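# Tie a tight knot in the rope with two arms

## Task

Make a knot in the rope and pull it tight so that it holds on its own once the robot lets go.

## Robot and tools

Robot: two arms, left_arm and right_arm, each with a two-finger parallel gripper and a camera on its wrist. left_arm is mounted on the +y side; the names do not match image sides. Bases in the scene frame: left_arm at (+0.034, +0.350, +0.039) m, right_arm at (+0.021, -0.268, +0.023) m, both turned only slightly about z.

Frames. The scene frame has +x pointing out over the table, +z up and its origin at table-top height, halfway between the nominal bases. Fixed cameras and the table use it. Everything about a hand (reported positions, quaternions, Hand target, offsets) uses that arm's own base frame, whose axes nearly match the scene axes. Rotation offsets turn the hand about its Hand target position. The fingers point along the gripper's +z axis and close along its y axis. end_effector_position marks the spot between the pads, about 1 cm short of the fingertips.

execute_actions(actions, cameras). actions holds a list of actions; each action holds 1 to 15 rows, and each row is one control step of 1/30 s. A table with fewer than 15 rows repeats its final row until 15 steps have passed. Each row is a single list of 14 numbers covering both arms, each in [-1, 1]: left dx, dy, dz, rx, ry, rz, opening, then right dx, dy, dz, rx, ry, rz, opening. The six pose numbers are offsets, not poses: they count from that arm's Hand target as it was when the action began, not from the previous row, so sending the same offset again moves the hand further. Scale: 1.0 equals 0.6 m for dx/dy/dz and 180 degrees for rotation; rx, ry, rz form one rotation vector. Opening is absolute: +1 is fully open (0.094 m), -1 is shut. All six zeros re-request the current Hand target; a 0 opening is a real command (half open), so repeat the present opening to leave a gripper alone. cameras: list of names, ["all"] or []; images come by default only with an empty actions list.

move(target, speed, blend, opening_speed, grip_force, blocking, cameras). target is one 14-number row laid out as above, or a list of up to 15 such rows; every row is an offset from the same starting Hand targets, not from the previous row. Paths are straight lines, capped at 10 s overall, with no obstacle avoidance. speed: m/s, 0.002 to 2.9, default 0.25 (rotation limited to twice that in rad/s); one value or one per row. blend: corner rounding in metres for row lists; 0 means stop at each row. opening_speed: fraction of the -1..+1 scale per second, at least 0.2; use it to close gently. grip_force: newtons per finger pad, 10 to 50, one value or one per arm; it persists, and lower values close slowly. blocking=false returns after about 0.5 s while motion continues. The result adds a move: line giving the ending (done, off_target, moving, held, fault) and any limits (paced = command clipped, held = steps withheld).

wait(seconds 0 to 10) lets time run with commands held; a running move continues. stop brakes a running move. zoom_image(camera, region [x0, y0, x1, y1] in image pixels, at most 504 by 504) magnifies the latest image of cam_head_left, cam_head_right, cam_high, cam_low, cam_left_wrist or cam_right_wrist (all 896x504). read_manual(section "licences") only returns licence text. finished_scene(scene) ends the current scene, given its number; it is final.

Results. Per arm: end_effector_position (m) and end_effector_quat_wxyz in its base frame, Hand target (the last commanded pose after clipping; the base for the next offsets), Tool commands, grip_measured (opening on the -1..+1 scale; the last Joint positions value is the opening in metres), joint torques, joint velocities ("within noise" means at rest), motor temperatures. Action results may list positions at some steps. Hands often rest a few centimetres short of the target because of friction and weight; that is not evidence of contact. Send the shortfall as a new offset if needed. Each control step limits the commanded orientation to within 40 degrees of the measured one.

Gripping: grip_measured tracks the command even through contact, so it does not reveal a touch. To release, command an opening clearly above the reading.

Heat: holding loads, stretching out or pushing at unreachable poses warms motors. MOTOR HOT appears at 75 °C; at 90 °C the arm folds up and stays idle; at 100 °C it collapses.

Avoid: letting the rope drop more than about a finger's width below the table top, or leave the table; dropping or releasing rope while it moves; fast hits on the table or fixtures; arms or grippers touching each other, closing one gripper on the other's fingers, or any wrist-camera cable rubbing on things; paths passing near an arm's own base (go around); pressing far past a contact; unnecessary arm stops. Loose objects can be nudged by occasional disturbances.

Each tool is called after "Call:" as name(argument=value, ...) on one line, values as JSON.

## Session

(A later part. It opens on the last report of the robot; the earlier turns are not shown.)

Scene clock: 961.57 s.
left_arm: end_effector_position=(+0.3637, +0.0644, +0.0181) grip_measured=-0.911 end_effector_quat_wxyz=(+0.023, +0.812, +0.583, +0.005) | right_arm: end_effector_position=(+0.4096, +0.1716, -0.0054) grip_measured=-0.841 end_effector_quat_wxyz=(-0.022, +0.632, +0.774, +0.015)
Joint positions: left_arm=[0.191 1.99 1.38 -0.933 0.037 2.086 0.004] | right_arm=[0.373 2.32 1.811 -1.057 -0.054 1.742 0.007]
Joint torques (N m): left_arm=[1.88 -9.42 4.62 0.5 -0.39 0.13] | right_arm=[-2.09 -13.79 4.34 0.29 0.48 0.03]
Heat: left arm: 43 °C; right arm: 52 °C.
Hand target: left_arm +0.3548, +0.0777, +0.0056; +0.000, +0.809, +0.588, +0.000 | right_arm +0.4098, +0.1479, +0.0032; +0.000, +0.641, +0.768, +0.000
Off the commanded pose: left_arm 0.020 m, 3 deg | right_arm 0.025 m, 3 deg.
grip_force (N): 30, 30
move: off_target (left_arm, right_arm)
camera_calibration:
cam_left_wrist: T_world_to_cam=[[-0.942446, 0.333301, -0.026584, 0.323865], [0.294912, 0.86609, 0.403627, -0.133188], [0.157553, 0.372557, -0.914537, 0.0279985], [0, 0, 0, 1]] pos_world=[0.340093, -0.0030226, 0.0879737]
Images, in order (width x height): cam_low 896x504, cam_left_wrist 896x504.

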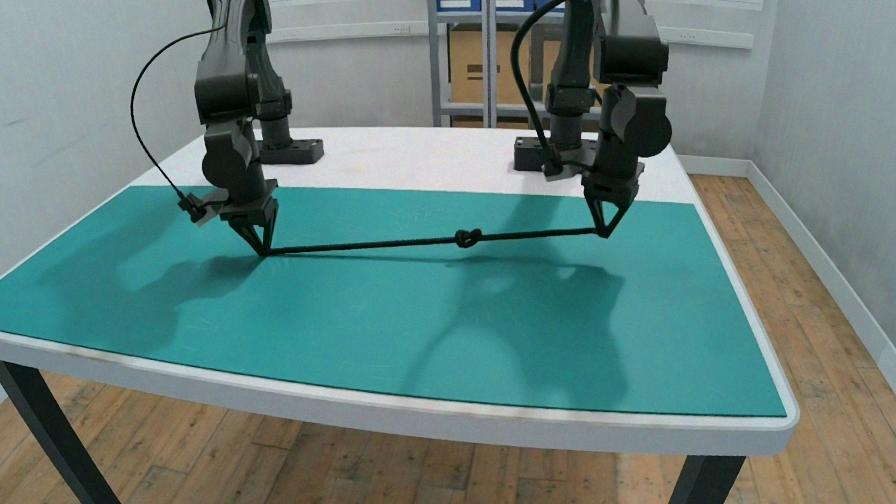

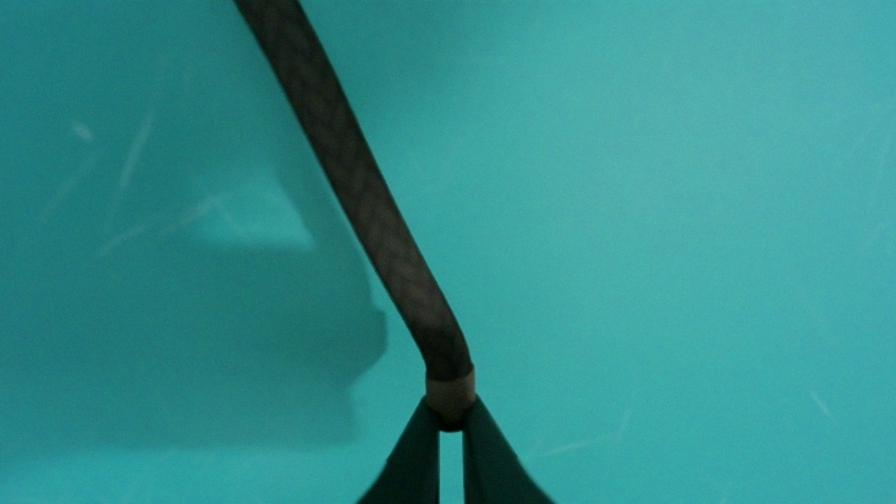

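Call:
move(target=[0.0,0.03,0,0,0,0,-1,0,-0.03,0,0,0,0,-1], speed=0.05, grip_force=50, cameras=["cam_low","cam_left_wrist"])

Call:
zoom_image(camera="cam_low", region=[350, 180, 600, 290])

Scene clock: 967.53 s.
left_arm: end_effector_position=(+0.3617, +0.0696, +0.0142) grip_measured=-0.945 end_effector_quat_wxyz=(+0.031, +0.804, +0.593, -0.005) | right_arm: end_effector_position=(+0.4100, +0.1679, -0.0033) grip_measured=-0.868 end_effector_quat_wxyz=(-0.034, +0.626, +0.779, +0.034)
Joint positions: left_arm=[0.217 2.002 1.38 -0.932 0.06 2.087 0.003] | right_arm=[0.349 2.295 1.775 -1.028 -0.093 1.703 0.006]
Joint torques (N m): left_arm=[2.89 -9.46 6.01 0.41 -0.82 0.14] | right_arm=[-3.14 -13.55 4.26 0.18 0.81 -0.05]
Motor temperatures (°C): left_arm=[29 43 35 31 31 31 30] | right_arm=[30 53 37 31 30 31 31]
Heat: left arm: 43 °C; right arm: 53 °C.
Hand target: left_arm +0.3547, +0.0958, +0.0057; +0.000, +0.809, +0.588, +0.000 | right_arm +0.4099, +0.1300, +0.0033; +0.000, +0.641, +0.768, +0.000
Off the commanded pose: left_arm 0.028 m, 4 deg | right_arm 0.039 m, 6 deg.
joint sent to its limit (left arm) — joint 6 (wrist roll), upper limit. The joint targets still meet the commanded pose.
move: off_target (left_arm, right_arm)
camera_calibration:
cam_left_wrist: T_world_to_cam=[[-0.950579, 0.309204, -0.0281461, 0.324682], [0.275869, 0.882723, 0.380391, -0.129457], [0.142464, 0.353827, -0.924397, 0.0297364], [0, 0, 0, 1]] pos_world=[0.340113, 0.00336027, 0.0858712]
Images, in order (width x height): cam_low 896x504, cam_left_wrist 896x504.

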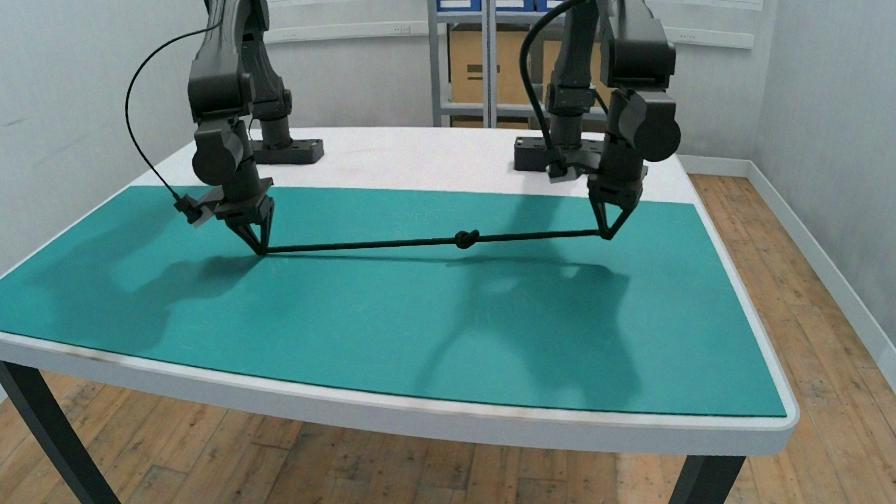

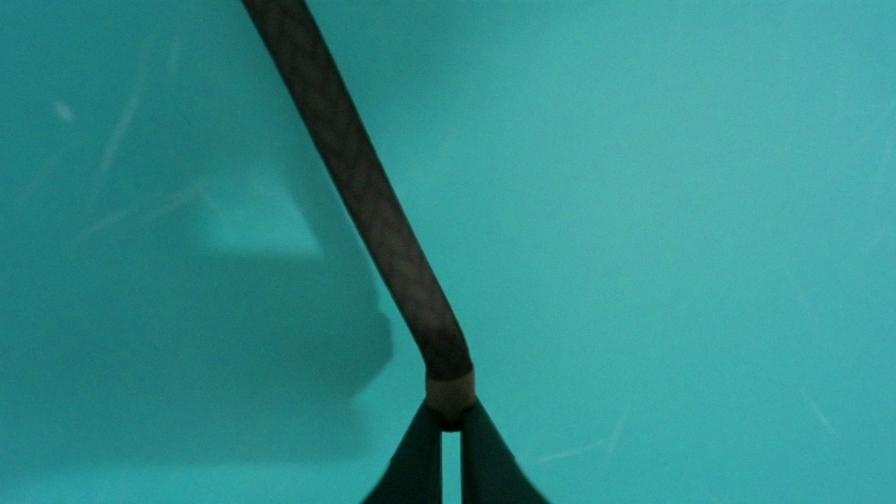

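Scaled by 2.016.

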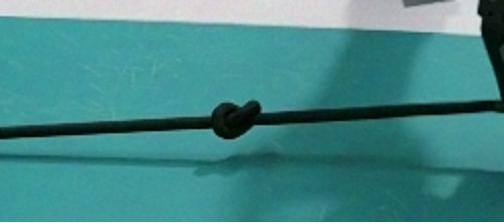

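Call:
move(target=[[0.0,-0.04,-0.06,0,0,0,-1,0,0.05,-0.035,0,0,0,-1],[0.0,-0.04,-0.06,0,0,0,-0.4,0,0.05,-0.035,0,0,0,-0.4],[0.0,-0.04,0.14,0,0,0,-0.4,0,0.05,0.16,0,0,0,-0.4]], speed=0.06, opening_speed=0.8, cameras=["cam_low","cam_high","cam_left_wrist"])

Call:
zoom_image(camera="cam_low", region=[350, 180, 600, 290])

Scene clock: 982.57 s.
left_arm: end_effector_position=(+0.3521, +0.0705, +0.0742) grip_measured=-0.402 end_effector_quat_wxyz=(-0.006, +0.810, +0.586, -0.012) | right_arm: end_effector_position=(+0.4075, +0.1617, +0.0798) grip_measured=-0.403 end_effector_quat_wxyz=(-0.013, +0.638, +0.770, -0.012)
Joint positions: left_arm=[0.195 1.947 1.549 -1.2 -0.001 2.083 0.028] | right_arm=[0.371 2.295 2.11 -1.419 -0.012 1.755 0.028]
Joint torques (N m): left_arm=[0.29 -12.96 8.81 0.04 0 0] | right_arm=[-0.06 -13.24 8.46 0.14 0.11 0.11]
Heat: left arm: 42 °C; right arm: 50 °C.
Hand target: left_arm +0.3548, +0.0718, +0.0897; +0.000, +0.809, +0.588, +0.000 | right_arm +0.4099, +0.1599, +0.0993; +0.000, +0.641, +0.768, +0.000
Off the commanded pose: left_arm 0.016 m, 2 deg | right_arm 0.020 m, 2 deg.
move: off_target (left_arm, right_arm); target 2's new opening was sent with right_arm's hand 0.018 m and 4 deg from that target
camera_calibration:
cam_left_wrist: T_world_to_cam=[[-0.944439, 0.326294, 0.0395905, 0.308586], [0.31337, 0.85753, 0.407972, -0.163811], [0.0991688, 0.397711, -0.912136, 0.0974229], [0, 0, 0, 1]] pos_world=[0.333113, 0.00103687, 0.143476]
Images, in order (width x height): cam_high 896x504, cam_low 896x504, cam_left_wrist 896x504.

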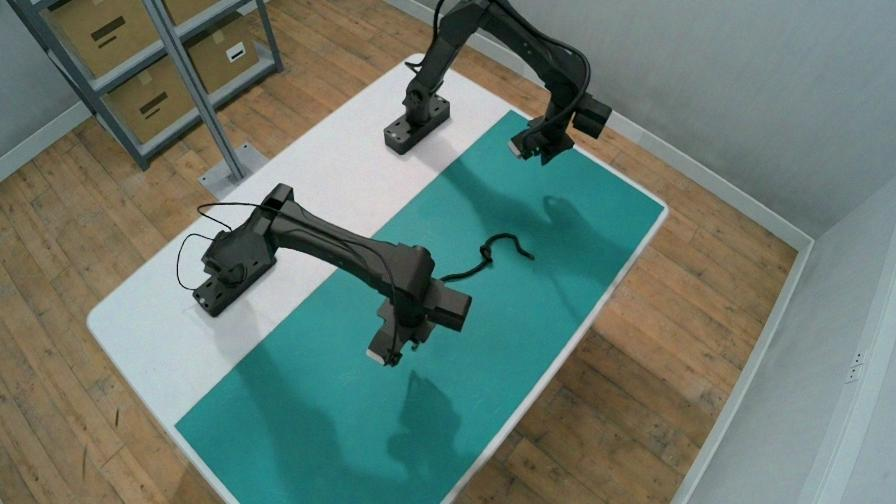

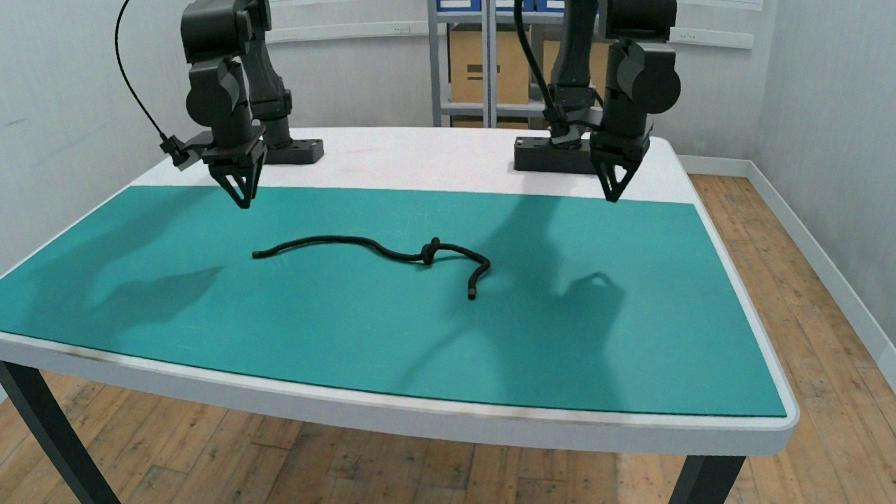

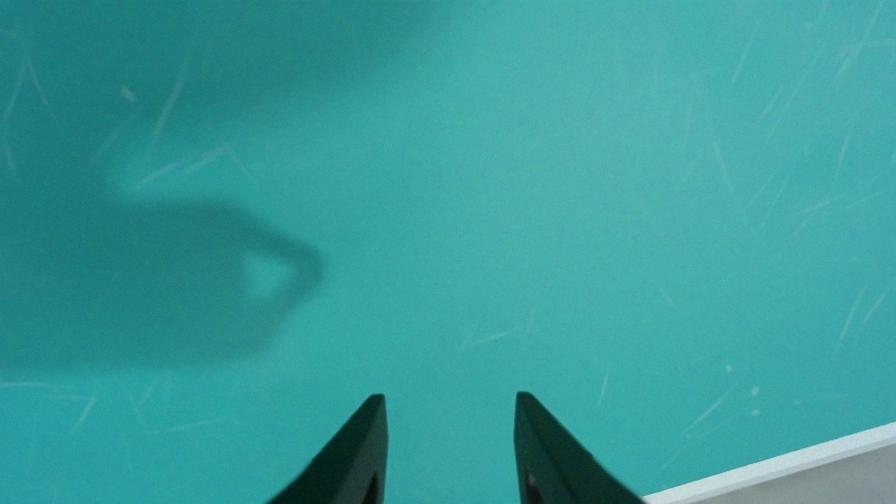

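Scaled by 2.016.

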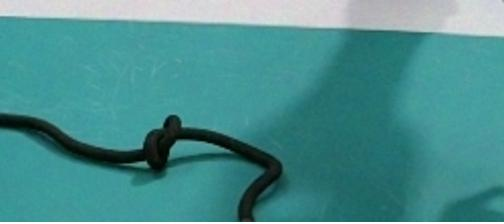

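Call:
finished_scene(scene=1)

The scene is finished: the task was done.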